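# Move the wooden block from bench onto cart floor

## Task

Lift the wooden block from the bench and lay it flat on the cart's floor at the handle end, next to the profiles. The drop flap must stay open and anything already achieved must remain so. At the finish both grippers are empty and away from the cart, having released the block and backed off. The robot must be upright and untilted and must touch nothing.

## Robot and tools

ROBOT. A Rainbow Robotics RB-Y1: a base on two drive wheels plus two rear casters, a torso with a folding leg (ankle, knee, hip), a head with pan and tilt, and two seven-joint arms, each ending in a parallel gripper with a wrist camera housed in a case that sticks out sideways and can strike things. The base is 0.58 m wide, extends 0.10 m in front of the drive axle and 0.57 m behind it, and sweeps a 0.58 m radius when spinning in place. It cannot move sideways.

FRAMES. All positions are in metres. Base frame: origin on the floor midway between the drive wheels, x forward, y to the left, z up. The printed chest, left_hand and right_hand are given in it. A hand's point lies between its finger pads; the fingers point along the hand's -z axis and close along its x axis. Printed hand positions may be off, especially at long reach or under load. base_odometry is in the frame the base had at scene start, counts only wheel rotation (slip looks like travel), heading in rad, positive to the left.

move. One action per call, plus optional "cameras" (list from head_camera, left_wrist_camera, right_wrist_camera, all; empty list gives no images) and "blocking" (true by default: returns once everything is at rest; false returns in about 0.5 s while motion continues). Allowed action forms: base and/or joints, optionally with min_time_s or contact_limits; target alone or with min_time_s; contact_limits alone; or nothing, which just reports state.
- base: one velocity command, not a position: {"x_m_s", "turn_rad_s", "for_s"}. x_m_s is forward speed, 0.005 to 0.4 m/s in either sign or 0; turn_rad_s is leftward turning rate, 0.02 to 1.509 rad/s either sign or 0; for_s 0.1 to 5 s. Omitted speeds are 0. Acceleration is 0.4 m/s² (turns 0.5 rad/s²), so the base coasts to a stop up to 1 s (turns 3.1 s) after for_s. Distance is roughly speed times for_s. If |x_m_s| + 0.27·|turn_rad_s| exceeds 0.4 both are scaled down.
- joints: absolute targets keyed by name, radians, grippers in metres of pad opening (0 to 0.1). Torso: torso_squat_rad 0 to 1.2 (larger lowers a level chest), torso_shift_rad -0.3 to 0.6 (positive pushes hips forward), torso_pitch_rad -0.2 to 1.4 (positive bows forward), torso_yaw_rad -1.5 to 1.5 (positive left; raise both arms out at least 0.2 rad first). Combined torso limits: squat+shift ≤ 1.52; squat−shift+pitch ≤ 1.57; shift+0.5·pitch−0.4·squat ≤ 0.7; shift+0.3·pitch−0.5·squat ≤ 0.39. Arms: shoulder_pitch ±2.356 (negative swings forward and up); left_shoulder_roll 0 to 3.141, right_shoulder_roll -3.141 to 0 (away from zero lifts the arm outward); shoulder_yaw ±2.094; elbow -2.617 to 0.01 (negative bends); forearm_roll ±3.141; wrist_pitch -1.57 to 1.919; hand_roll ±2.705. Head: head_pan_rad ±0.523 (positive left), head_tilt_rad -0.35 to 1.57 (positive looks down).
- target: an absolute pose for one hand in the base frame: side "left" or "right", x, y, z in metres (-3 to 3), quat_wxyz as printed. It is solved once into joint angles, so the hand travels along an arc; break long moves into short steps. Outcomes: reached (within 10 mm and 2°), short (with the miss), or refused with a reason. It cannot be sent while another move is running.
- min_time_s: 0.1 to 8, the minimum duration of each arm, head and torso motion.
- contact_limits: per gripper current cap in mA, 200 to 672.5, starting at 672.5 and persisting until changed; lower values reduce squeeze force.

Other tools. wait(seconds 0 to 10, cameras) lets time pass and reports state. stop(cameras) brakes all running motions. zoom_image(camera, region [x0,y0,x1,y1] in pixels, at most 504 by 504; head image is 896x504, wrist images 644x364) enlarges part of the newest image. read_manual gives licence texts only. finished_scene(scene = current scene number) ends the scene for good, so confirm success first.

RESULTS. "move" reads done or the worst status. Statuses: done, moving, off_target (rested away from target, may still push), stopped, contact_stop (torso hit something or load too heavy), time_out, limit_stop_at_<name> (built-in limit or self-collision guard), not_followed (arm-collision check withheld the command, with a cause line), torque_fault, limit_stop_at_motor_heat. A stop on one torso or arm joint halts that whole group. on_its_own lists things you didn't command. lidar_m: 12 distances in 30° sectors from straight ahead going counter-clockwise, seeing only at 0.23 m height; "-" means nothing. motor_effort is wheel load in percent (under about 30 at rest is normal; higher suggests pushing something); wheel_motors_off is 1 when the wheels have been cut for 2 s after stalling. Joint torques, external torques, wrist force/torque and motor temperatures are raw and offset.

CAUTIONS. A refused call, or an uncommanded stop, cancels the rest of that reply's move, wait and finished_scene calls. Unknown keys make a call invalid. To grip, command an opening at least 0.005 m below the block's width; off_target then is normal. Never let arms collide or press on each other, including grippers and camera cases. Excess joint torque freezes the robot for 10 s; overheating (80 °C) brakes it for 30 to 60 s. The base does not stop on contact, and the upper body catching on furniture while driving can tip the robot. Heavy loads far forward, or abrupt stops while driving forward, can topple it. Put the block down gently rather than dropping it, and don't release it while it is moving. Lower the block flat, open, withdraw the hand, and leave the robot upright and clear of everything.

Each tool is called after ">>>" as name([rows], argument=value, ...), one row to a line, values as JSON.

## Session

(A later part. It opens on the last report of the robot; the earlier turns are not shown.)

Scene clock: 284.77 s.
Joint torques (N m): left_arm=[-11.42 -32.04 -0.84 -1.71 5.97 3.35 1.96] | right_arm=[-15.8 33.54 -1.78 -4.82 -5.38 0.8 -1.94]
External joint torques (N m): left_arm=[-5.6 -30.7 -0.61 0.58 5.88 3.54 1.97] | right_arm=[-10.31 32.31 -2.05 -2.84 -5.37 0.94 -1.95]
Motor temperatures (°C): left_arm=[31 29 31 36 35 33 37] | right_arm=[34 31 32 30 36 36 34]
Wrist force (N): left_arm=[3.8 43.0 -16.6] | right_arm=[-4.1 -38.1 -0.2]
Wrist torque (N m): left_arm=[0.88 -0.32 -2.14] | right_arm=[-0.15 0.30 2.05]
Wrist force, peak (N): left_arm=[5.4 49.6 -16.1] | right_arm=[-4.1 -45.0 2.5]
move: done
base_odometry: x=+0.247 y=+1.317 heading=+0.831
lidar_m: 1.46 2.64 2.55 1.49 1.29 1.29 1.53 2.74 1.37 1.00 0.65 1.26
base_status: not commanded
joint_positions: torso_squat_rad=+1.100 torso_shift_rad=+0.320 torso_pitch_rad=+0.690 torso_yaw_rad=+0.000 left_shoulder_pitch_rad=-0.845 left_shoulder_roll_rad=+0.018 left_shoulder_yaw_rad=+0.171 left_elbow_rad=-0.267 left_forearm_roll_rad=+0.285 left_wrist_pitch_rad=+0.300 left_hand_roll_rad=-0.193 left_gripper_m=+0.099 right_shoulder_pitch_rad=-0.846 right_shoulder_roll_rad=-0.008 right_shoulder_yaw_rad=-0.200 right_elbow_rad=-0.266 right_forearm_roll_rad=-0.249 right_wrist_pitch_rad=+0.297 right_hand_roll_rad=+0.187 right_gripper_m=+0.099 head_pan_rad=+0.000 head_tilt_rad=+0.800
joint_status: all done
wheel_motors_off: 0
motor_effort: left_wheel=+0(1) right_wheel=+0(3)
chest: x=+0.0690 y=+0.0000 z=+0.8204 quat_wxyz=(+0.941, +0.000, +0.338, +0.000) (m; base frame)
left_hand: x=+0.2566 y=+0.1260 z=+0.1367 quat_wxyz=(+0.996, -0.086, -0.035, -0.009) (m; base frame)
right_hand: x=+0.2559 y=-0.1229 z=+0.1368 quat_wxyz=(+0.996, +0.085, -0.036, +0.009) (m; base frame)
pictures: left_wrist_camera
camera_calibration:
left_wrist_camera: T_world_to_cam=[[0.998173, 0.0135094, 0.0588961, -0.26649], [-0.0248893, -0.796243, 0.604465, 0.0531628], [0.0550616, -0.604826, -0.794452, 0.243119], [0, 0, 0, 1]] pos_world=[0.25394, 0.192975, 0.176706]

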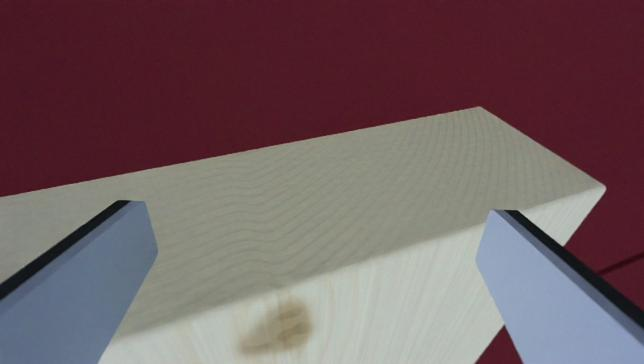

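>>> move(joints={"left_hand_roll_rad": -0.235, "right_hand_roll_rad": 0.23, "left_shoulder_roll_rad": 0.0}, min_time_s=0.5, cameras=["left_wrist_camera", "right_wrist_camera"])

Scene clock: 289.10 s.
Joint torques (N m): left_arm=[-13.48 -37.84 -0.98 -3.02 6.63 3.05 2.5] | right_arm=[-15.72 34.4 -1.71 -4.33 -5.47 0.66 -2.22]
External joint torques (N m): left_arm=[-7.68 -36.25 -0.73 -0.76 6.53 3.24 2.5] | right_arm=[-10.22 33.18 -1.98 -2.34 -5.45 0.8 -2.22]
Motor temperatures (°C): left_arm=[31 29 31 36 35 33 37] | right_arm=[34 32 32 30 36 36 34]
Wrist force (N): left_arm=[-1.2 51.9 -11.7] | right_arm=[-6.6 -45.1 2.4]
Wrist torque (N m): left_arm=[1.12 -0.11 -2.60] | right_arm=[-0.17 0.43 2.36]
Wrist force, peak (N): left_arm=[-1.1 52.5 -13.1] | right_arm=[-6.6 -45.6 1.0]
move: done
base_odometry: x=+0.247 y=+1.317 heading=+0.831
lidar_m: 1.46 2.63 2.54 1.48 1.30 1.30 1.54 2.73 1.38 1.01 0.65 1.26
base_status: not commanded
joint_positions: torso_squat_rad=+1.100 torso_shift_rad=+0.320 torso_pitch_rad=+0.690 torso_yaw_rad=+0.000 left_shoulder_pitch_rad=-0.845 left_shoulder_roll_rad=+0.009 left_shoulder_yaw_rad=+0.171 left_elbow_rad=-0.267 left_forearm_roll_rad=+0.284 left_wrist_pitch_rad=+0.301 left_hand_roll_rad=-0.236 left_gripper_m=+0.099 right_shoulder_pitch_rad=-0.846 right_shoulder_roll_rad=-0.008 right_shoulder_yaw_rad=-0.200 right_elbow_rad=-0.266 right_forearm_roll_rad=-0.249 right_wrist_pitch_rad=+0.297 right_hand_roll_rad=+0.231 right_gripper_m=+0.099 head_pan_rad=+0.000 head_tilt_rad=+0.800
joint_status: all done
wheel_motors_off: 0
motor_effort: left_wheel=-1(1) right_wheel=-2(2)
chest: x=+0.0690 y=+0.0000 z=+0.8204 quat_wxyz=(+0.941, +0.000, +0.338, +0.000) (m; base frame)
left_hand: x=+0.2543 y=+0.1197 z=+0.1371 quat_wxyz=(+0.995, -0.089, -0.036, -0.031) (m; base frame)
right_hand: x=+0.2560 y=-0.1231 z=+0.1368 quat_wxyz=(+0.995, +0.084, -0.038, +0.031) (m; base frame)
pictures: left_wrist_camera, right_wrist_camera
camera_calibration:
left_wrist_camera: T_world_to_cam=[[0.997553, -0.029451, 0.0634113, -0.259467], [-0.0620321, -0.791219, 0.608378, 0.05618], [0.0322549, -0.610823, -0.79111, 0.245901], [0, 0, 0, 1]] pos_world=[0.254385, 0.187011, 0.176809]
right_wrist_camera: T_world_to_cam=[[-0.990639, -0.079173, -0.111204, 0.257858], [-0.132231, 0.75889, 0.637652, 0.0672079], [0.0339066, 0.646388, -0.762255, 0.247354], [0, 0, 0, 1]] pos_world=[0.255944, -0.190474, 0.174366]

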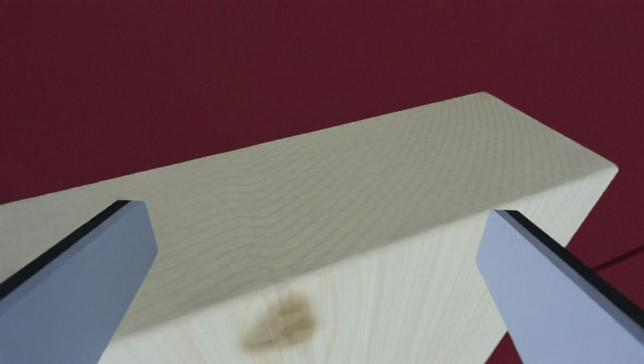

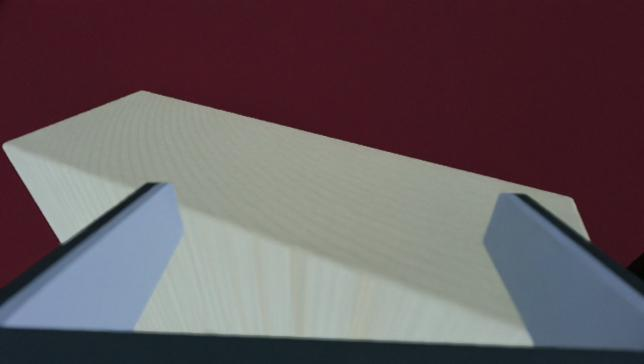

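>>> move(joints={"left_hand_roll_rad": -0.285, "right_hand_roll_rad": 0.28}, min_time_s=0.5, cameras=["head_camera"])

Scene clock: 293.63 s.
Joint torques (N m): left_arm=[-13.51 -29.65 -0.89 -2.9 5.39 2.36 1.83] | right_arm=[-14.13 30.2 -2 -4.07 -4.68 0.76 -1.64]
External joint torques (N m): left_arm=[-7.71 -28 -0.64 -0.64 5.3 2.54 1.84] | right_arm=[-8.62 28.95 -2.27 -2.08 -4.66 0.9 -1.64]
Motor temperatures (°C): left_arm=[31 29 31 36 35 33 37] | right_arm=[34 32 31 30 36 36 34]
Wrist force (N): left_arm=[-2.3 39.4 -13.1] | right_arm=[-5.7 -33.2 -2.8]
Wrist torque (N m): left_arm=[0.71 -0.06 -1.92] | right_arm=[-0.39 0.29 1.69]
Wrist force, peak (N): left_arm=[-0.2 53.0 -12.6] | right_arm=[-6.6 -45.5 1.9]
move: done
base_odometry: x=+0.247 y=+1.317 heading=+0.831
lidar_m: 1.47 2.64 2.54 1.48 1.30 1.29 1.54 2.74 1.36 1.00 0.64 1.26
base_status: not commanded
joint_positions: torso_squat_rad=+1.100 torso_shift_rad=+0.320 torso_pitch_rad=+0.690 torso_yaw_rad=+0.000 left_shoulder_pitch_rad=-0.845 left_shoulder_roll_rad=+0.007 left_shoulder_yaw_rad=+0.171 left_elbow_rad=-0.267 left_forearm_roll_rad=+0.285 left_wrist_pitch_rad=+0.301 left_hand_roll_rad=-0.285 left_gripper_m=+0.099 right_shoulder_pitch_rad=-0.847 right_shoulder_roll_rad=-0.007 right_shoulder_yaw_rad=-0.200 right_elbow_rad=-0.266 right_forearm_roll_rad=-0.249 right_wrist_pitch_rad=+0.297 right_hand_roll_rad=+0.280 right_gripper_m=+0.099 head_pan_rad=+0.000 head_tilt_rad=+0.800
joint_status: all done
wheel_motors_off: 0
motor_effort: left_wheel=+0(1) right_wheel=-2(3)
chest: x=+0.0690 y=+0.0000 z=+0.8204 quat_wxyz=(+0.941, +0.000, +0.338, +0.000) (m; base frame)
left_hand: x=+0.2539 y=+0.1182 z=+0.1372 quat_wxyz=(+0.994, -0.089, -0.038, -0.055) (m; base frame)
right_hand: x=+0.2561 y=-0.1222 z=+0.1369 quat_wxyz=(+0.994, +0.084, -0.040, +0.056) (m; base frame)
pictures: head_camera
camera_calibration:
head_camera: T_world_to_cam=[[-0.0233745, -0.999501, -0.0212249, 0.0244942], [-0.990241, 0.0260652, -0.136904, 0.394422], [0.137389, 0.0178177, -0.990357, 0.86723], [0, 0, 0, 1]] pos_world=[0.271998, -0.00125081, 0.913385]

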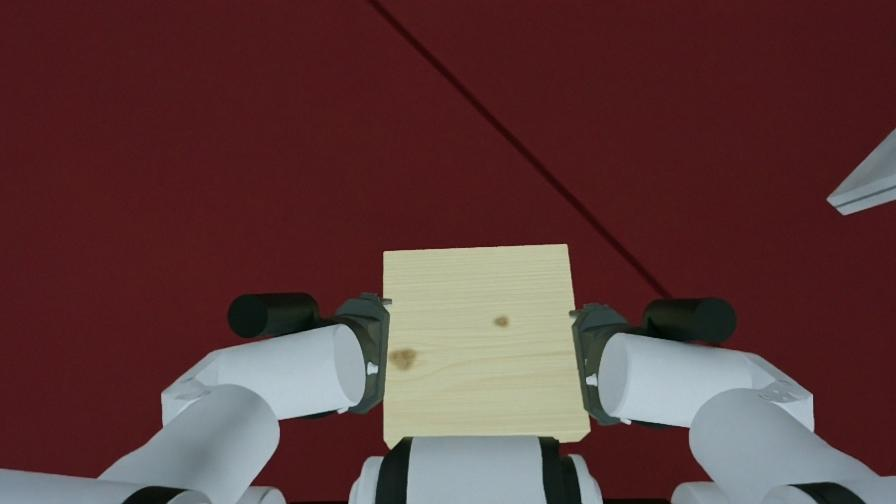

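>>> move(joints={"left_hand_roll_rad": -0.19, "right_hand_roll_rad": 0.185}, min_time_s=0.5, cameras=[])

>>> move(joints={"torso_squat_rad": 1.2}, min_time_s=1.5)

Scene clock: 296.40 s.
Joint torques (N m): left_arm=[-15.27 -44.42 -0.74 -3.16 8.03 2.95 3.51] | right_arm=[-17.03 41.17 -1.93 -5.17 -6.71 0.41 -2.98]
External joint torques (N m): left_arm=[-9.48 -42.88 -0.5 -0.9 7.94 3.13 3.51] | right_arm=[-11.55 40 -2.19 -3.19 -6.7 0.55 -2.99]
Motor temperatures (°C): left_arm=[31 29 31 36 35 33 37] | right_arm=[34 32 31 30 36 36 34]
Wrist force (N): left_arm=[2.1 62.3 -11.7] | right_arm=[-7.2 -54.0 6.7]
Wrist torque (N m): left_arm=[1.42 -0.12 -3.21] | right_arm=[0.04 0.57 2.99]
Wrist force, peak (N): left_arm=[1.9 63.5 -12.4] | right_arm=[-7.8 -55.0 6.4]
move: done
base_odometry: x=+0.247 y=+1.317 heading=+0.831
lidar_m: 1.46 2.64 2.55 1.49 1.30 1.29 1.52 2.74 1.37 1.00 0.65 1.26
base_status: not commanded
joint_positions: torso_squat_rad=+1.100 torso_shift_rad=+0.320 torso_pitch_rad=+0.690 torso_yaw_rad=+0.000 left_shoulder_pitch_rad=-0.844 left_shoulder_roll_rad=+0.011 left_shoulder_yaw_rad=+0.171 left_elbow_rad=-0.267 left_forearm_roll_rad=+0.284 left_wrist_pitch_rad=+0.301 left_hand_roll_rad=-0.191 left_gripper_m=+0.099 right_shoulder_pitch_rad=-0.846 right_shoulder_roll_rad=-0.010 right_shoulder_yaw_rad=-0.200 right_elbow_rad=-0.266 right_forearm_roll_rad=-0.248 right_wrist_pitch_rad=+0.297 right_hand_roll_rad=+0.186 right_gripper_m=+0.099 head_pan_rad=+0.000 head_tilt_rad=+0.800
joint_status: all done
wheel_motors_off: 0
motor_effort: left_wheel=+0(1) right_wheel=-2(2)
chest: x=+0.0690 y=+0.0000 z=+0.8204 quat_wxyz=(+0.941, +0.000, +0.338, +0.000) (m; base frame)
left_hand: x=+0.2544 y=+0.1211 z=+0.1369 quat_wxyz=(+0.995, -0.089, -0.034, -0.008) (m; base frame)
right_hand: x=+0.2560 y=-0.1244 z=+0.1366 quat_wxyz=(+0.996, +0.084, -0.036, +0.009) (m; base frame)
pictures: none
No camera images: "cameras" was empty.

Scene clock: 298.47 s.
Joint torques (N m): left_arm=[-17.93 -33.08 0.34 -4.02 6.72 1.92 4.5] | right_arm=[-24.14 54.41 -0.65 -7.36 -7.8 1.65 -2.24]
External joint torques (N m): left_arm=[-11.73 -31.68 0.58 -1.59 6.62 2.14 4.51] | right_arm=[-18.23 53.36 -0.91 -5.22 -7.79 1.82 -2.25]
Motor temperatures (°C): left_arm=[31 30 31 36 35 33 38] | right_arm=[34 32 31 30 36 36 34]
Wrist force (N): left_arm=[-42.4 40.0 195.2] | right_arm=[-10.9 -68.4 -8.2]
Wrist torque (N m): left_arm=[-1.26 -10.27 -4.17] | right_arm=[-2.19 -0.57 2.17]
Wrist force, peak (N): left_arm=[-83.3 29.9 195.2] | right_arm=[-2.8 -73.6 -16.1]
move: contact_stop
base_odometry: x=+0.247 y=+1.316 heading=+0.831
lidar_m: 1.47 2.66 2.53 1.49 1.30 1.29 1.53 2.76 1.36 1.01 0.65 1.27
base_status: not commanded
joint_positions: torso_squat_rad=+1.180 torso_shift_rad=+0.313 torso_pitch_rad=+0.674 torso_yaw_rad=+0.004 left_shoulder_pitch_rad=-0.844 left_shoulder_roll_rad=+0.008 left_shoulder_yaw_rad=+0.171 left_elbow_rad=-0.267 left_forearm_roll_rad=+0.284 left_wrist_pitch_rad=+0.301 left_hand_roll_rad=-0.191 left_gripper_m=+0.099 right_shoulder_pitch_rad=-0.844 right_shoulder_roll_rad=-0.013 right_shoulder_yaw_rad=-0.200 right_elbow_rad=-0.266 right_forearm_roll_rad=-0.248 right_wrist_pitch_rad=+0.297 right_hand_roll_rad=+0.186 right_gripper_m=+0.099 head_pan_rad=+0.000 head_tilt_rad=+0.800
joint_status: torso_squat_rad contact_stop (moved +0.080 of +0.100)
wheel_motors_off: 0
motor_effort: left_wheel=+12(37) right_wheel=+20(49)
chest: x=+0.0471 y=-0.0003 z=+0.7760 quat_wxyz=(+0.944, +0.001, +0.330, +0.002) (m; base frame)
left_hand: x=+0.2426 y=+0.1215 z=+0.0961 quat_wxyz=(+0.995, -0.089, -0.042, -0.008) (m; base frame)
right_hand: x=+0.2454 y=-0.1248 z=+0.0945 quat_wxyz=(+0.995, +0.084, -0.044, +0.010) (m; base frame)
pictures: head_camera, left_wrist_camera, right_wrist_camera
camera_calibration:
head_camera: T_world_to_cam=[[-0.0200408, -0.999491, -0.0248319, 0.0253764], [-0.987882, 0.0236192, -0.153401, 0.379401], [0.15391, 0.0214567, -0.987852, 0.823498], [0, 0, 0, 1]] pos_world=[0.248567, -0.00126726, 0.872325]
left_wrist_camera: T_world_to_cam=[[0.997355, 0.0166233, 0.0707584, -0.251357], [-0.0299743, -0.792798, 0.608747, 0.0742184], [0.0662165, -0.609258, -0.790202, 0.206401], [0, 0, 0, 1]] pos_world=[0.239249, 0.18877, 0.135704]
right_wrist_camera: T_world_to_cam=[[-0.992163, -0.0371414, -0.119306, 0.248887], [-0.105248, 0.763049, 0.637714, 0.0878242], [0.0673505, 0.645272, -0.760978, 0.208095], [0, 0, 0, 1]] pos_world=[0.242164, -0.192048, 0.132042]

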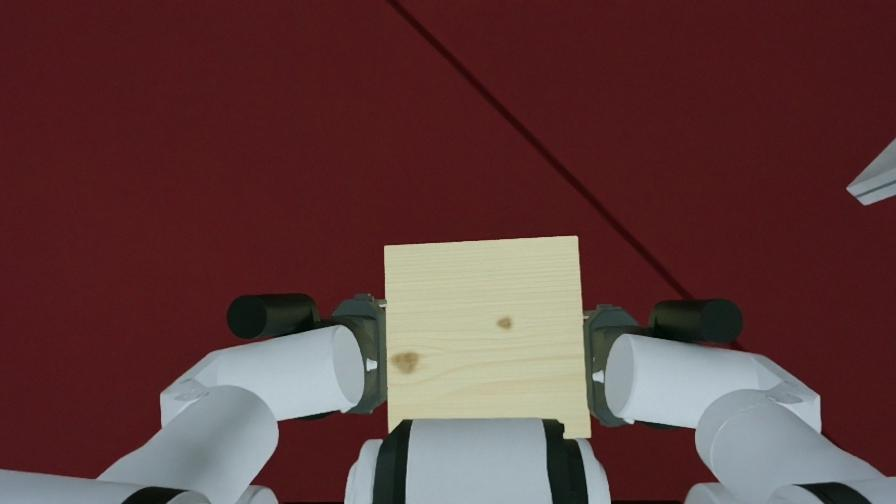

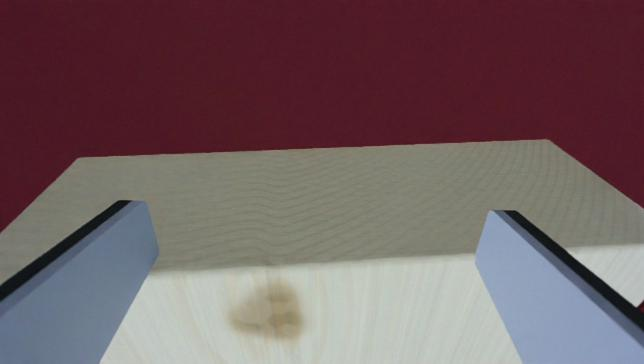

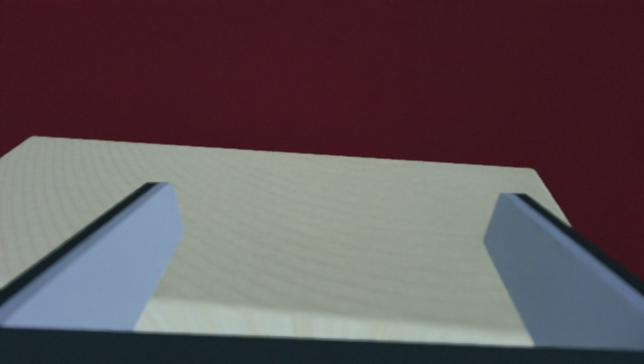

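>>> move(joints={"torso_squat_rad": 1.15, "torso_shift_rad": 0.32, "torso_pitch_rad": 0.69, "torso_yaw_rad": 0, "left_shoulder_roll_rad": 0.06, "right_shoulder_roll_rad": -0.06}, min_time_s=1, cameras=[])

>>> move(joints={"torso_squat_rad": 1.198, "left_shoulder_pitch_rad": -0.855, "right_shoulder_pitch_rad": -0.855})

Scene clock: 300.90 s.
Joint torques (N m): left_arm=[-6.29 -0.46 1.25 -2.8 0.29 -0.61 0.33] | right_arm=[-6.97 -0.97 -0.54 -2.54 -0.42 0.07 -0.34]
External joint torques (N m): left_arm=[-0.38 -0.35 1.36 -0.42 0.21 -0.38 0.34] | right_arm=[-1.36 -0.73 -0.69 -0.42 -0.44 0.26 -0.34]
Motor temperatures (°C): left_arm=[31 30 31 36 35 33 38] | right_arm=[34 33 31 30 37 36 34]
Wrist force (N): left_arm=[-0.8 3.3 -8.1] | right_arm=[0.1 1.1 -5.7]
Wrist torque (N m): left_arm=[-0.49 0.01 0.12] | right_arm=[-0.14 0.12 -0.07]
Wrist force, peak (N): left_arm=[-43.2 39.9 195.2] | right_arm=[-10.6 -69.1 -7.7]
move: done
base_odometry: x=+0.247 y=+1.317 heading=+0.831
lidar_m: 1.45 2.64 2.52 1.50 1.29 1.29 1.53 2.75 1.38 0.99 0.65 1.25
base_status: not commanded
joint_positions: torso_squat_rad=+1.150 torso_shift_rad=+0.320 torso_pitch_rad=+0.690 torso_yaw_rad=+0.000 left_shoulder_pitch_rad=-0.847 left_shoulder_roll_rad=+0.060 left_shoulder_yaw_rad=+0.171 left_elbow_rad=-0.267 left_forearm_roll_rad=+0.286 left_wrist_pitch_rad=+0.301 left_hand_roll_rad=-0.190 left_gripper_m=+0.099 right_shoulder_pitch_rad=-0.849 right_shoulder_roll_rad=-0.060 right_shoulder_yaw_rad=-0.200 right_elbow_rad=-0.267 right_forearm_roll_rad=-0.250 right_wrist_pitch_rad=+0.297 right_hand_roll_rad=+0.185 right_gripper_m=+0.099 head_pan_rad=+0.000 head_tilt_rad=+0.800
joint_status: all done
wheel_motors_off: 0
motor_effort: left_wheel=-9(13) right_wheel=+8(23)
chest: x=+0.0589 y=+0.0000 z=+0.7905 quat_wxyz=(+0.941, +0.000, +0.338, +0.000) (m; base frame)
left_hand: x=+0.2558 y=+0.1566 z=+0.1053 quat_wxyz=(+0.997, -0.066, -0.041, -0.006) (m; base frame)
right_hand: x=+0.2582 y=-0.1603 z=+0.1053 quat_wxyz=(+0.997, +0.061, -0.044, +0.006) (m; base frame)
pictures: none
No camera images: "cameras" was empty.

Scene clock: 301.80 s.
Joint torques (N m): left_arm=[-5.53 -0.6 1.45 -1.98 0.25 -0.48 0.25] | right_arm=[-5.42 -0.75 -0.53 -1.86 -0.52 -0.16 -0.32]
External joint torques (N m): left_arm=[0.6 -0.5 1.56 0.49 0.17 -0.24 0.25] | right_arm=[0.36 -0.5 -0.69 0.32 -0.53 0.04 -0.33]
Motor temperatures (°C): left_arm=[31 29 31 36 35 33 38] | right_arm=[34 33 31 30 36 36 34]
Wrist force (N): left_arm=[0.4 3.0 -7.7] | right_arm=[0.1 1.0 -5.3]
Wrist torque (N m): left_arm=[-0.42 0.19 0.09] | right_arm=[-0.14 0.15 -0.09]
Wrist force, peak (N): left_arm=[-1.4 3.5 -8.3] | right_arm=[-0.3 1.3 -6.0]
move: done
base_odometry: x=+0.247 y=+1.317 heading=+0.831
lidar_m: 1.47 2.66 2.52 1.49 1.29 1.30 1.54 2.76 1.37 1.01 0.67 1.27
base_status: not commanded
joint_positions: torso_squat_rad=+1.198 torso_shift_rad=+0.320 torso_pitch_rad=+0.690 torso_yaw_rad=+0.000 left_shoulder_pitch_rad=-0.855 left_shoulder_roll_rad=+0.060 left_shoulder_yaw_rad=+0.171 left_elbow_rad=-0.267 left_forearm_roll_rad=+0.286 left_wrist_pitch_rad=+0.301 left_hand_roll_rad=-0.190 left_gripper_m=+0.099 right_shoulder_pitch_rad=-0.855 right_shoulder_roll_rad=-0.060 right_shoulder_yaw_rad=-0.200 right_elbow_rad=-0.267 right_forearm_roll_rad=-0.250 right_wrist_pitch_rad=+0.298 right_hand_roll_rad=+0.185 right_gripper_m=+0.099 head_pan_rad=+0.000 head_tilt_rad=+0.800
joint_status: all done
wheel_motors_off: 0
motor_effort: left_wheel=-9(14) right_wheel=+9(11)
chest: x=+0.0491 y=+0.0000 z=+0.7612 quat_wxyz=(+0.941, +0.000, +0.338, +0.000) (m; base frame)
left_hand: x=+0.2519 y=+0.1549 z=+0.0773 quat_wxyz=(+0.997, -0.067, -0.045, -0.007) (m; base frame)
right_hand: x=+0.2530 y=-0.1590 z=+0.0770 quat_wxyz=(+0.997, +0.062, -0.047, +0.007) (m; base frame)
pictures: head_camera, left_wrist_camera, right_wrist_camera
camera_calibration:
head_camera: T_world_to_cam=[[-0.0233527, -0.9995, -0.0213353, 0.022761], [-0.990186, 0.0260661, -0.137307, 0.366943], [0.137794, 0.0179194, -0.990299, 0.811184], [0, 0, 0, 1]] pos_world=[0.252097, -0.00135106, 0.854183]
left_wrist_camera: T_world_to_cam=[[0.996784, 0.0166737, 0.0783839, -0.260326], [-0.0313929, -0.818698, 0.573366, 0.119426], [0.0737329, -0.573982, -0.815541, 0.205887], [0, 0, 0, 1]] pos_world=[0.248057, 0.22029, 0.11984]
right_wrist_camera: T_world_to_cam=[[-0.991698, -0.0341126, -0.123978, 0.253725], [-0.102545, 0.791533, 0.602462, 0.132491], [0.0775814, 0.610174, -0.78846, 0.210294], [0, 0, 0, 1]] pos_world=[0.24889, -0.224531, 0.117444]

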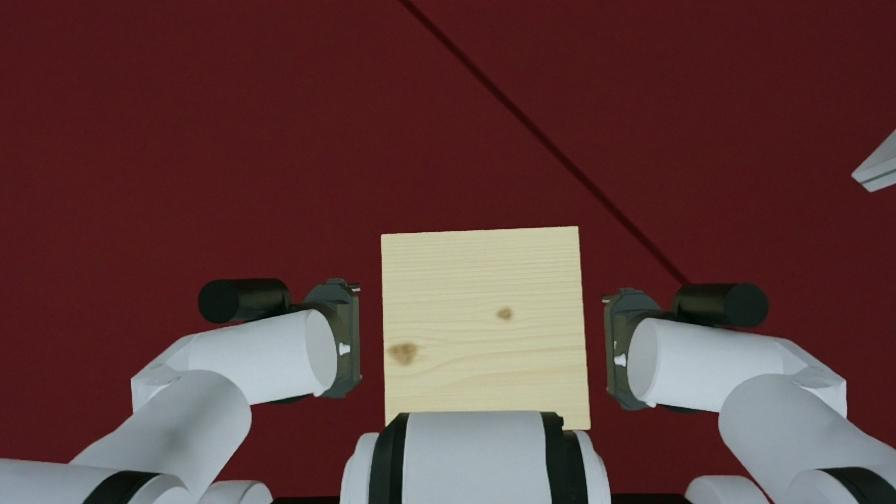

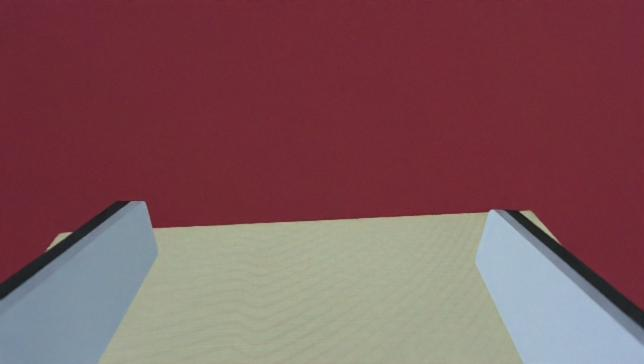

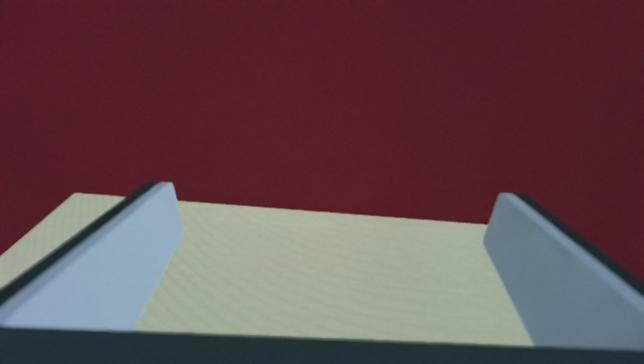

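>>> move(joints={"left_shoulder_roll_rad": 0.02, "right_shoulder_roll_rad": -0.012, "left_wrist_pitch_rad": 0.38, "right_wrist_pitch_rad": 0.38, "left_hand_roll_rad": -0.215, "right_hand_roll_rad": 0.21}, min_time_s=1)

Scene clock: 307.77 s.
Joint torques (N m): left_arm=[-5.56 -29.99 -2.98 2.09 0.97 5.25 -2.45] | right_arm=[-5.26 34.78 1.51 2.2 -1.31 4.68 2.33]
External joint torques (N m): left_arm=[0.43 -28.89 -2.79 4.37 0.85 5.32 -2.45] | right_arm=[0.37 33.86 1.28 4.17 -1.28 4.7 2.33]
Motor temperatures (°C): left_arm=[31 29 31 36 35 33 37] | right_arm=[34 32 31 30 36 36 34]
Wrist force (N): left_arm=[9.7 39.8 6.3] | right_arm=[5.4 -38.9 17.5]
Wrist torque (N m): left_arm=[0.46 -0.93 2.29] | right_arm=[-1.16 -1.26 -2.37]
Wrist force, peak (N): left_arm=[10.1 41.9 8.0] | right_arm=[5.4 -39.9 18.8]
move: done
base_odometry: x=+0.247 y=+1.317 heading=+0.831
lidar_m: 1.47 2.65 2.53 1.50 1.30 1.29 1.53 2.74 1.37 1.00 0.66 1.27
base_status: not commanded
joint_positions: torso_squat_rad=+1.198 torso_shift_rad=+0.320 torso_pitch_rad=+0.689 torso_yaw_rad=+0.000 left_shoulder_pitch_rad=-0.855 left_shoulder_roll_rad=+0.027 left_shoulder_yaw_rad=+0.172 left_elbow_rad=-0.268 left_forearm_roll_rad=+0.286 left_wrist_pitch_rad=+0.379 left_hand_roll_rad=-0.214 left_gripper_m=+0.099 right_shoulder_pitch_rad=-0.855 right_shoulder_roll_rad=-0.020 right_shoulder_yaw_rad=-0.201 right_elbow_rad=-0.268 right_forearm_roll_rad=-0.250 right_wrist_pitch_rad=+0.379 right_hand_roll_rad=+0.209 right_gripper_m=+0.099 head_pan_rad=+0.000 head_tilt_rad=+0.800
joint_status: all done
wheel_motors_off: 0
motor_effort: left_wheel=-11(12) right_wheel=+5(10)
chest: x=+0.0489 y=+0.0000 z=+0.7613 quat_wxyz=(+0.941, +0.000, +0.338, +0.000) (m; base frame)
left_hand: x=+0.2286 y=+0.1278 z=+0.0786 quat_wxyz=(+0.996, -0.090, -0.005, -0.024) (m; base frame)
right_hand: x=+0.2274 y=-0.1272 z=+0.0784 quat_wxyz=(+0.996, +0.088, -0.004, +0.024) (m; base frame)
pictures: head_camera, left_wrist_camera, right_wrist_camera
camera_calibration:
head_camera: T_world_to_cam=[[-0.0233468, -0.999502, -0.0212489, 0.0227852], [-0.99009, 0.0260607, -0.137998, 0.367249], [0.138483, 0.0178165, -0.990205, 0.811264], [0, 0, 0, 1]] pos_world=[0.251796, -0.00125082, 0.854481]
left_wrist_camera: T_world_to_cam=[[0.999769, -0.0214873, 0.000615493, -0.226396], [-0.0173981, -0.792025, 0.610241, 0.0862886], [-0.012625, -0.610111, -0.792215, 0.215577], [0, 0, 0, 1]] pos_world=[0.230567, 0.195004, 0.118266]
right_wrist_camera: T_world_to_cam=[[-0.99654, -0.071058, -0.0431194, 0.219693], [-0.0820202, 0.756687, 0.648612, 0.0910574], [-0.0134611, 0.649904, -0.759897, 0.217476], [0, 0, 0, 1]] pos_world=[0.229329, -0.194629, 0.115671]

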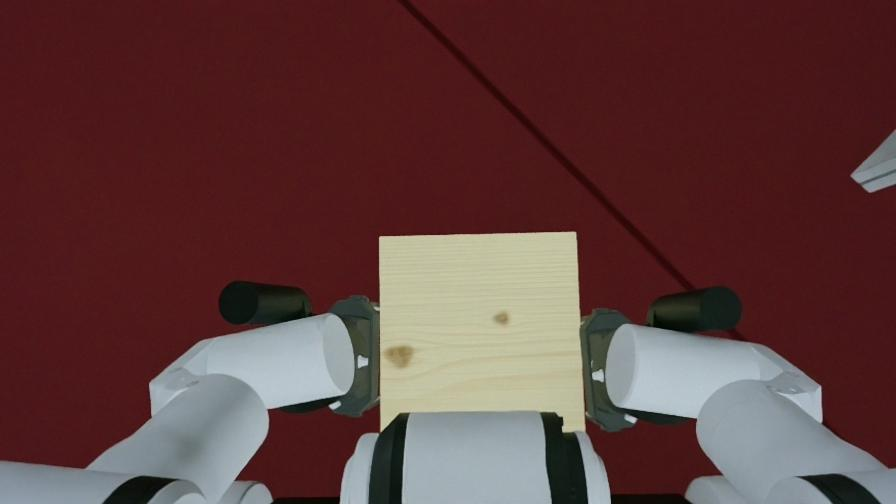

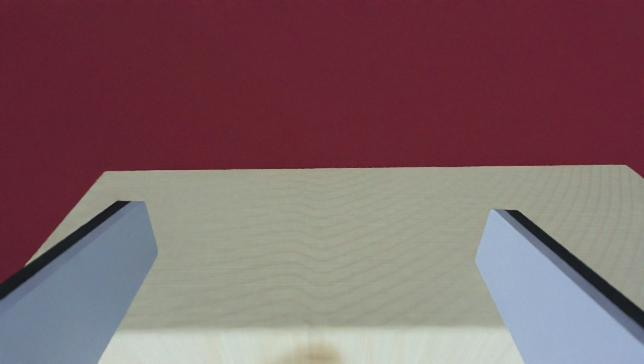

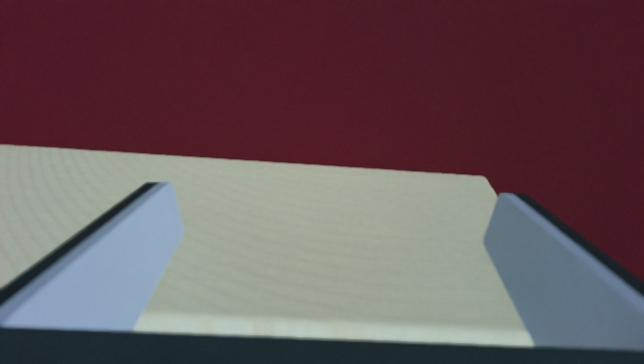

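>>> move(joints={"left_shoulder_roll_rad": 0.06, "right_shoulder_roll_rad": -0.05}, min_time_s=0.5, cameras=[])

>>> move(base={"x_m_s": 0.05, "for_s": 0.34}, joints={"left_hand_roll_rad": -0.199, "right_hand_roll_rad": 0.194}, cameras=[])

>>> move(joints={"left_shoulder_roll_rad": 0.02, "right_shoulder_roll_rad": -0.012}, min_time_s=0.8)

Scene clock: 311.33 s.
Joint torques (N m): left_arm=[-5.04 -1.51 -0.5 -1.43 0.39 -0.01 -0.28] | right_arm=[-5.39 0.5 0.72 -1.04 -0.49 0.19 0.28]
External joint torques (N m): left_arm=[0.96 -1.35 -0.39 0.89 0.29 0.09 -0.28] | right_arm=[0.25 0.42 0.56 0.97 -0.48 0.23 0.28]
Motor temperatures (°C): left_arm=[31 29 31 36 35 33 37] | right_arm=[34 32 31 30 36 36 34]
Wrist force (N): left_arm=[-0.1 0.9 -7.2] | right_arm=[0.6 1.8 -4.6]
Wrist torque (N m): left_arm=[-0.19 0.06 0.11] | right_arm=[-0.24 0.16 -0.12]
Wrist force, peak (N): left_arm=[10.4 41.0 6.4] | right_arm=[5.0 -39.5 18.0]
move: done
base_odometry: x=+0.247 y=+1.317 heading=+0.831
lidar_m: 1.46 2.65 2.55 1.49 1.28 1.30 1.52 2.75 1.36 1.01 0.65 1.27
base_status: not commanded
joint_positions: torso_squat_rad=+1.198 torso_shift_rad=+0.320 torso_pitch_rad=+0.690 torso_yaw_rad=+0.000 left_shoulder_pitch_rad=-0.855 left_shoulder_roll_rad=+0.060 left_shoulder_yaw_rad=+0.171 left_elbow_rad=-0.267 left_forearm_roll_rad=+0.286 left_wrist_pitch_rad=+0.380 left_hand_roll_rad=-0.215 left_gripper_m=+0.099 right_shoulder_pitch_rad=-0.855 right_shoulder_roll_rad=-0.050 right_shoulder_yaw_rad=-0.200 right_elbow_rad=-0.267 right_forearm_roll_rad=-0.250 right_wrist_pitch_rad=+0.380 right_hand_roll_rad=+0.210 right_gripper_m=+0.099 head_pan_rad=+0.000 head_tilt_rad=+0.800
joint_status: all done
wheel_motors_off: 0
motor_effort: left_wheel=-10(11) right_wheel=+7(9)
chest: x=+0.0491 y=+0.0000 z=+0.7612 quat_wxyz=(+0.941, +0.000, +0.338, +0.000) (m; base frame)
left_hand: x=+0.2344 y=+0.1519 z=+0.0769 quat_wxyz=(+0.997, -0.074, -0.008, -0.023) (m; base frame)
right_hand: x=+0.2325 y=-0.1488 z=+0.0768 quat_wxyz=(+0.997, +0.074, -0.006, +0.023) (m; base frame)
pictures: none
No camera images: "cameras" was empty.

Scene clock: 312.10 s.
Joint torques (N m): left_arm=[-5.5 -1.25 -0.6 -1.8 0.31 -0.09 -0.09] | right_arm=[-5.3 0.47 0.94 -1.58 -0.38 0.12 0.18]
External joint torques (N m): left_arm=[0.5 -1.08 -0.5 0.52 0.21 0 -0.09] | right_arm=[0.33 0.39 0.78 0.43 -0.36 0.16 0.17]
Motor temperatures (°C): left_arm=[31 29 31 36 35 33 37] | right_arm=[34 32 31 30 36 36 34]
Wrist force (N): left_arm=[0.2 2.0 -7.3] | right_arm=[0.2 1.6 -4.8]
Wrist torque (N m): left_arm=[-0.34 0.11 0.09] | right_arm=[-0.24 0.13 -0.09]
Wrist force, peak (N): left_arm=[0.1 1.9 -8.6] | right_arm=[0.4 2.0 -5.1]
move: done
base_odometry: x=+0.259 y=+1.329 heading=+0.831
lidar_m: 1.45 2.64 2.55 1.49 1.31 1.31 1.53 2.76 1.38 1.01 0.64 1.25
base_status: done (sent for 0.33 of 0.33 s)
joint_positions: torso_squat_rad=+1.198 torso_shift_rad=+0.320 torso_pitch_rad=+0.690 torso_yaw_rad=+0.000 left_shoulder_pitch_rad=-0.855 left_shoulder_roll_rad=+0.060 left_shoulder_yaw_rad=+0.171 left_elbow_rad=-0.267 left_forearm_roll_rad=+0.286 left_wrist_pitch_rad=+0.380 left_hand_roll_rad=-0.199 left_gripper_m=+0.099 right_shoulder_pitch_rad=-0.855 right_shoulder_roll_rad=-0.050 right_shoulder_yaw_rad=-0.200 right_elbow_rad=-0.267 right_forearm_roll_rad=-0.250 right_wrist_pitch_rad=+0.380 right_hand_roll_rad=+0.194 right_gripper_m=+0.099 head_pan_rad=+0.000 head_tilt_rad=+0.800
joint_status: all done
wheel_motors_off: 0
motor_effort: left_wheel=-1(16) right_wheel=-1(31)
chest: x=+0.0492 y=+0.0000 z=+0.7612 quat_wxyz=(+0.941, +0.000, +0.338, +0.000) (m; base frame)
left_hand: x=+0.2342 y=+0.1518 z=+0.0768 quat_wxyz=(+0.997, -0.074, -0.007, -0.015) (m; base frame)
right_hand: x=+0.2323 y=-0.1488 z=+0.0767 quat_wxyz=(+0.997, +0.074, -0.006, +0.015) (m; base frame)
pictures: none
No camera images: "cameras" was empty.

Scene clock: 313.20 s.
Joint torques (N m): left_arm=[-7.34 -27.16 -2.42 -0.84 1.21 3.27 -1.77] | right_arm=[-7.21 31.55 1.07 -0.07 -1.25 3.27 1.64]
External joint torques (N m): left_arm=[-1.39 -26.03 -2.23 1.42 1.09 3.34 -1.77] | right_arm=[-1.62 30.61 0.84 1.88 -1.22 3.29 1.64]
Motor temperatures (°C): left_arm=[31 29 31 36 35 33 37] | right_arm=[34 32 31 30 36 36 34]
Wrist force (N): left_arm=[6.3 36.7 1.2] | right_arm=[4.4 -35.3 4.3]
Wrist torque (N m): left_arm=[0.51 -0.47 2.12] | right_arm=[-1.16 -0.44 -2.16]
Wrist force, peak (N): left_arm=[6.0 37.9 0.9] | right_arm=[4.5 -35.4 4.0]
move: done
base_odometry: x=+0.259 y=+1.329 heading=+0.831
lidar_m: 1.46 2.63 2.55 1.51 1.30 1.31 1.53 2.78 1.36 0.99 0.65 1.25
base_status: not commanded
joint_positions: torso_squat_rad=+1.198 torso_shift_rad=+0.320 torso_pitch_rad=+0.690 torso_yaw_rad=+0.000 left_shoulder_pitch_rad=-0.855 left_shoulder_roll_rad=+0.026 left_shoulder_yaw_rad=+0.172 left_elbow_rad=-0.267 left_forearm_roll_rad=+0.286 left_wrist_pitch_rad=+0.379 left_hand_roll_rad=-0.199 left_gripper_m=+0.099 right_shoulder_pitch_rad=-0.855 right_shoulder_roll_rad=-0.019 right_shoulder_yaw_rad=-0.200 right_elbow_rad=-0.267 right_forearm_roll_rad=-0.250 right_wrist_pitch_rad=+0.379 right_hand_roll_rad=+0.194 right_gripper_m=+0.099 head_pan_rad=+0.000 head_tilt_rad=+0.800
joint_status: all done
wheel_motors_off: 0
motor_effort: left_wheel=-2(3) right_wheel=-2(3)
chest: x=+0.0491 y=+0.0000 z=+0.7612 quat_wxyz=(+0.941, +0.000, +0.338, +0.000) (m; base frame)
left_hand: x=+0.2274 y=+0.1274 z=+0.0783 quat_wxyz=(+0.996, -0.090, -0.003, -0.016) (m; base frame)
right_hand: x=+0.2262 y=-0.1266 z=+0.0781 quat_wxyz=(+0.996, +0.088, -0.002, +0.016) (m; base frame)
pictures: head_camera, left_wrist_camera, right_wrist_camera
camera_calibration:
head_camera: T_world_to_cam=[[-0.023359, -0.999502, -0.0212375, 0.0227814], [-0.990172, 0.0260606, -0.137408, 0.367037], [0.137893, 0.0178191, -0.990287, 0.811245], [0, 0, 0, 1]] pos_world=[0.252097, -0.00125082, 0.854283]
left_wrist_camera: T_world_to_cam=[[0.999969, -0.00617335, -0.00482194, -0.226806], [-0.00194212, -0.79173, 0.610868, 0.0825201], [-0.00758878, -0.61084, -0.791718, 0.214059], [0, 0, 0, 1]] pos_world=[0.228584, 0.19469, 0.117972]
right_wrist_camera: T_world_to_cam=[[-0.99772, -0.0557664, -0.038021, 0.220336], [-0.0670844, 0.757354, 0.649549, 0.0874244], [-0.00742769, 0.650619, -0.759368, 0.21557], [0, 0, 0, 1]] pos_world=[0.2273, -0.194177, 0.115288]

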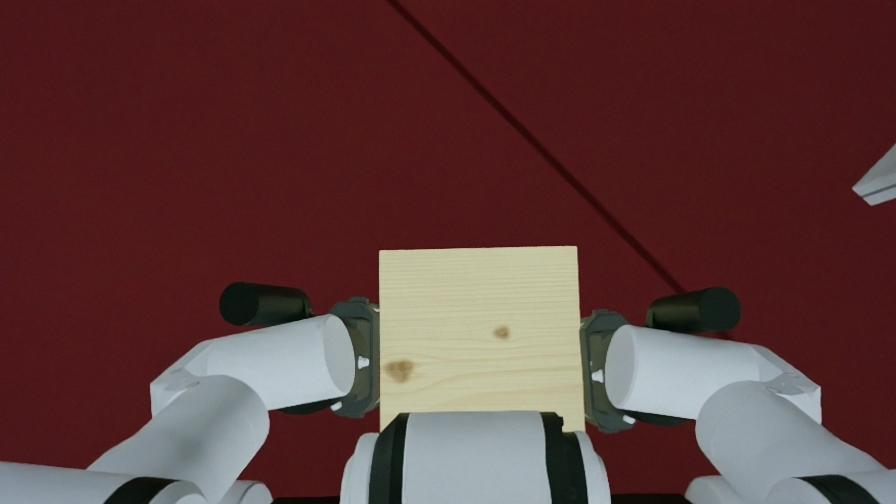

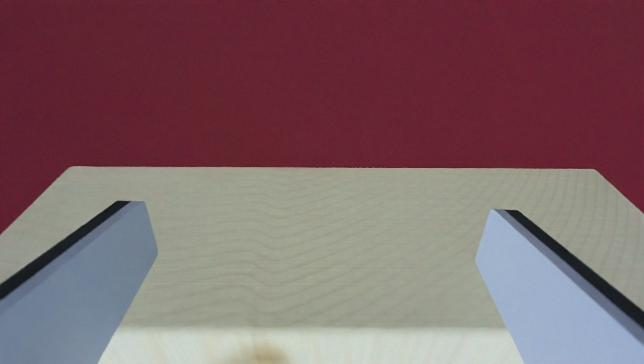

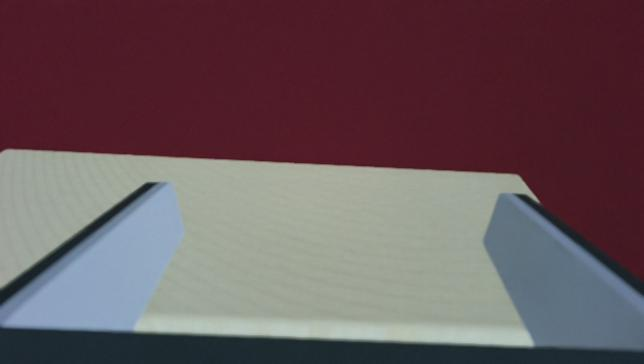

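>>> move(joints={"left_hand_roll_rad": -0.178, "right_hand_roll_rad": 0.173}, min_time_s=0.4, cameras=[])

Scene clock: 314.60 s.
Joint torques (N m): left_arm=[-8.18 -25.28 -2.25 -0.69 2.71 2.96 -0.25] | right_arm=[-7.33 29.18 1.42 0.03 -1.28 3.12 1.6]
External joint torques (N m): left_arm=[-2.23 -24.13 -2.06 1.56 2.6 3.02 -0.25] | right_arm=[-1.74 28.22 1.19 1.98 -1.25 3.14 1.6]
Motor temperatures (°C): left_arm=[31 29 31 36 35 33 37] | right_arm=[34 32 31 30 36 36 34]
Wrist force (N): left_arm=[3.0 32.3 0.2] | right_arm=[4.1 -27.7 6.9]
Wrist torque (N m): left_arm=[0.50 -0.73 0.07] | right_arm=[-1.06 -0.64 -1.76]
Wrist force, peak (N): left_arm=[5.7 37.3 0.3] | right_arm=[4.7 -35.4 4.7]
move: done
base_odometry: x=+0.259 y=+1.329 heading=+0.831
lidar_m: 1.45 2.63 2.55 1.49 1.31 1.30 1.54 2.77 1.37 1.00 0.65 1.25
base_status: not commanded
joint_positions: torso_squat_rad=+1.198 torso_shift_rad=+0.320 torso_pitch_rad=+0.690 torso_yaw_rad=+0.000 left_shoulder_pitch_rad=-0.854 left_shoulder_roll_rad=+0.026 left_shoulder_yaw_rad=+0.172 left_elbow_rad=-0.267 left_forearm_roll_rad=+0.285 left_wrist_pitch_rad=+0.379 left_hand_roll_rad=-0.178 left_gripper_m=+0.099 right_shoulder_pitch_rad=-0.855 right_shoulder_roll_rad=-0.019 right_shoulder_yaw_rad=-0.200 right_elbow_rad=-0.267 right_forearm_roll_rad=-0.250 right_wrist_pitch_rad=+0.379 right_hand_roll_rad=+0.173 right_gripper_m=+0.099 head_pan_rad=+0.000 head_tilt_rad=+0.800
joint_status: all done
wheel_motors_off: 0
motor_effort: left_wheel=-1(2) right_wheel=+0(3)
chest: x=+0.0491 y=+0.0000 z=+0.7612 quat_wxyz=(+0.941, +0.000, +0.338, +0.000) (m; base frame)
left_hand: x=+0.2272 y=+0.1271 z=+0.0783 quat_wxyz=(+0.996, -0.090, -0.002, -0.006) (m; base frame)
right_hand: x=+0.2261 y=-0.1262 z=+0.0782 quat_wxyz=(+0.996, +0.088, -0.001, +0.006) (m; base frame)
pictures: none
No camera images: "cameras" was empty.

>>> move(joints={"right_hand_roll_rad": 0.155, "left_shoulder_roll_rad": 0.005, "right_shoulder_roll_rad": 0.0}, min_time_s=0.5, cameras=[])

Scene clock: 316.17 s.
Joint torques (N m): left_arm=[-11.47 -54.23 -3.16 -0.09 5.83 5.97 -0.93] | right_arm=[-9.69 53.75 2.39 1.12 -5.84 5.03 0.27]
External joint torques (N m): left_arm=[-5.54 -52.86 -2.95 2.15 5.71 6.03 -0.93] | right_arm=[-4.1 52.63 2.14 3.06 -5.81 5.04 0.27]
Motor temperatures (°C): left_arm=[31 29 31 36 35 33 37] | right_arm=[34 33 31 30 36 36 34]
Wrist force (N): left_arm=[10.9 72.9 9.6] | right_arm=[5.8 -60.7 21.2]
Wrist torque (N m): left_arm=[1.50 -0.55 1.00] | right_arm=[-1.81 -1.05 -0.07]
Wrist force, peak (N): left_arm=[11.0 73.7 10.7] | right_arm=[5.2 -61.2 22.7]
move: done
base_odometry: x=+0.259 y=+1.329 heading=+0.831
lidar_m: 1.46 2.63 2.56 1.50 1.30 1.31 1.54 2.78 1.37 1.00 0.65 1.25
base_status: not commanded
joint_positions: torso_squat_rad=+1.198 torso_shift_rad=+0.320 torso_pitch_rad=+0.689 torso_yaw_rad=+0.000 left_shoulder_pitch_rad=-0.854 left_shoulder_roll_rad=+0.018 left_shoulder_yaw_rad=+0.172 left_elbow_rad=-0.267 left_forearm_roll_rad=+0.285 left_wrist_pitch_rad=+0.378 left_hand_roll_rad=-0.178 left_gripper_m=+0.099 right_shoulder_pitch_rad=-0.854 right_shoulder_roll_rad=-0.013 right_shoulder_yaw_rad=-0.201 right_elbow_rad=-0.268 right_forearm_roll_rad=-0.249 right_wrist_pitch_rad=+0.379 right_hand_roll_rad=+0.155 right_gripper_m=+0.099 head_pan_rad=+0.000 head_tilt_rad=+0.800
joint_status: all done
wheel_motors_off: 0
motor_effort: left_wheel=-2(2) right_wheel=-3(3)
chest: x=+0.0489 y=+0.0000 z=+0.7613 quat_wxyz=(+0.941, +0.000, +0.338, +0.000) (m; base frame)
left_hand: x=+0.2254 y=+0.1218 z=+0.0788 quat_wxyz=(+0.996, -0.093, -0.001, -0.006) (m; base frame)
right_hand: x=+0.2249 y=-0.1221 z=+0.0786 quat_wxyz=(+0.996, +0.091, +0.000, -0.002) (m; base frame)
pictures: none
No camera images: "cameras" was empty.

>>> move(joints={"left_shoulder_roll_rad": 0.010, "left_hand_roll_rad": -0.172}, min_time_s=0.4, cameras=[])

>>> move(joints={"torso_squat_rad": 1.1}, min_time_s=1.5)

Scene clock: 318.27 s.
Joint torques (N m): left_arm=[-11.41 -44.78 -2.15 -0.12 7.15 4.81 1.76] | right_arm=[-9.6 53.39 2.14 1.49 -6.06 5.08 -0.08]
External joint torques (N m): left_arm=[-5.48 -43.49 -1.95 2.13 7.02 4.87 1.76] | right_arm=[-4.01 52.27 1.89 3.43 -6.02 5.09 -0.08]
Motor temperatures (°C): left_arm=[31 30 31 36 35 33 37] | right_arm=[34 33 31 30 36 37 34]
Wrist force (N): left_arm=[6.6 59.2 5.6] | right_arm=[5.7 -57.9 16.6]
Wrist torque (N m): left_arm=[1.19 -0.36 -1.67] | right_arm=[-1.85 -1.02 0.24]
Wrist force, peak (N): left_arm=[11.0 73.1 9.5] | right_arm=[5.3 -61.2 22.7]
move: done
base_odometry: x=+0.259 y=+1.329 heading=+0.831
lidar_m: 1.46 2.63 2.55 1.49 1.31 1.31 1.54 2.77 1.37 0.99 0.64 1.25
base_status: not commanded
joint_positions: torso_squat_rad=+1.198 torso_shift_rad=+0.320 torso_pitch_rad=+0.689 torso_yaw_rad=+0.000 left_shoulder_pitch_rad=-0.854 left_shoulder_roll_rad=+0.021 left_shoulder_yaw_rad=+0.172 left_elbow_rad=-0.267 left_forearm_roll_rad=+0.284 left_wrist_pitch_rad=+0.379 left_hand_roll_rad=-0.172 left_gripper_m=+0.099 right_shoulder_pitch_rad=-0.854 right_shoulder_roll_rad=-0.013 right_shoulder_yaw_rad=-0.201 right_elbow_rad=-0.268 right_forearm_roll_rad=-0.249 right_wrist_pitch_rad=+0.379 right_hand_roll_rad=+0.155 right_gripper_m=+0.099 head_pan_rad=+0.000 head_tilt_rad=+0.800
joint_status: all done
wheel_motors_off: 0
motor_effort: left_wheel=-2(3) right_wheel=-2(4)
chest: x=+0.0489 y=+0.0000 z=+0.7613 quat_wxyz=(+0.941, +0.000, +0.338, +0.000) (m; base frame)
left_hand: x=+0.2259 y=+0.1236 z=+0.0786 quat_wxyz=(+0.996, -0.092, -0.001, -0.004) (m; base frame)
right_hand: x=+0.2249 y=-0.1222 z=+0.0786 quat_wxyz=(+0.996, +0.091, +0.000, -0.002) (m; base frame)
pictures: none
No camera images: "cameras" was empty.

Scene clock: 320.07 s.
Joint torques (N m): left_arm=[-17.73 -44.03 -1.44 -5.29 7.28 2.08 1.67] | right_arm=[-16.63 50.98 2.43 -3.12 -5.86 2.73 -0.14]
External joint torques (N m): left_arm=[-11.89 -42.72 -1.24 -3.1 7.16 2.13 1.68] | right_arm=[-11.14 49.82 2.18 -1.23 -5.82 2.73 -0.14]
Motor temperatures (°C): left_arm=[31 30 31 36 35 33 37] | right_arm=[34 33 31 30 36 37 34]
Wrist force (N): left_arm=[0.0 61.0 -7.0] | right_arm=[1.5 -57.1 -7.1]
Wrist torque (N m): left_arm=[1.27 0.62 -1.49] | right_arm=[-2.09 0.36 0.08]
Wrist force, peak (N): left_arm=[-0.3 61.5 -6.6] | right_arm=[5.5 -58.9 13.5]
move: done
base_odometry: x=+0.259 y=+1.329 heading=+0.831
lidar_m: 1.45 2.63 2.57 1.49 1.30 1.32 1.55 2.77 1.39 1.00 0.65 1.24
base_status: not commanded
joint_positions: torso_squat_rad=+1.100 torso_shift_rad=+0.320 torso_pitch_rad=+0.691 torso_yaw_rad=+0.000 left_shoulder_pitch_rad=-0.852 left_shoulder_roll_rad=+0.021 left_shoulder_yaw_rad=+0.172 left_elbow_rad=-0.266 left_forearm_roll_rad=+0.284 left_wrist_pitch_rad=+0.379 left_hand_roll_rad=-0.172 left_gripper_m=+0.099 right_shoulder_pitch_rad=-0.852 right_shoulder_roll_rad=-0.012 right_shoulder_yaw_rad=-0.201 right_elbow_rad=-0.267 right_forearm_roll_rad=-0.249 right_wrist_pitch_rad=+0.379 right_hand_roll_rad=+0.155 right_gripper_m=+0.099 head_pan_rad=+0.000 head_tilt_rad=+0.800
joint_status: all done
wheel_motors_off: 0
motor_effort: left_wheel=-1(2) right_wheel=+1(3)
chest: x=+0.0691 y=+0.0000 z=+0.8204 quat_wxyz=(+0.941, +0.000, +0.338, +0.000) (m; base frame)
left_hand: x=+0.2432 y=+0.1238 z=+0.1372 quat_wxyz=(+0.996, -0.092, +0.001, -0.003) (m; base frame)
right_hand: x=+0.2421 y=-0.1220 z=+0.1372 quat_wxyz=(+0.996, +0.091, +0.002, -0.003) (m; base frame)
pictures: head_camera, left_wrist_camera, right_wrist_camera
camera_calibration:
head_camera: T_world_to_cam=[[-0.0233761, -0.999502, -0.0212186, 0.0244891], [-0.990282, 0.0260606, -0.136609, 0.39425], [0.137094, 0.0178191, -0.990398, 0.867236], [0, 0, 0, 1]] pos_world=[0.272099, -0.00125082, 0.913286]
left_wrist_camera: T_world_to_cam=[[0.999722, 0.0176655, -0.015603, -0.243767], [0.0235244, -0.78881, 0.614187, 0.0366935], [-0.00145789, -0.614383, -0.789006, 0.257194], [0, 0, 0, 1]] pos_world=[0.243211, 0.191266, 0.176587]
right_wrist_camera: T_world_to_cam=[[-0.99949, -0.0188729, -0.0257577, 0.242012], [-0.0311326, 0.755302, 0.654637, 0.0368917], [0.00709997, 0.655105, -0.755505, 0.25406], [0, 0, 0, 1]] pos_world=[0.241233, -0.189733, 0.174026]

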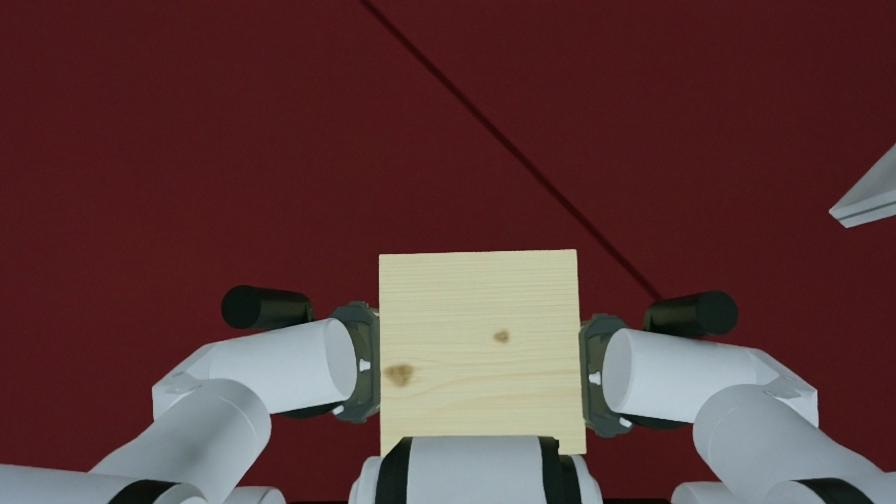

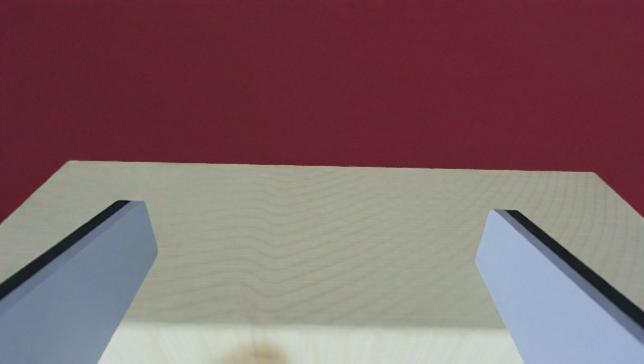

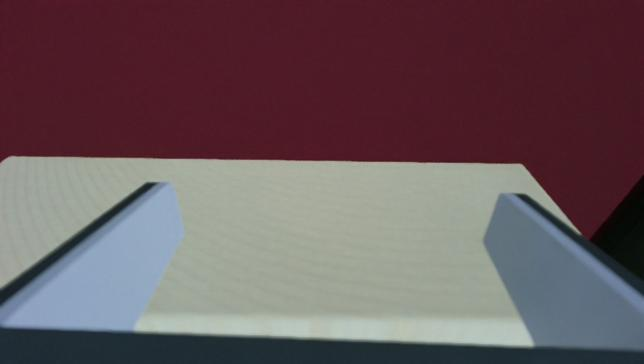

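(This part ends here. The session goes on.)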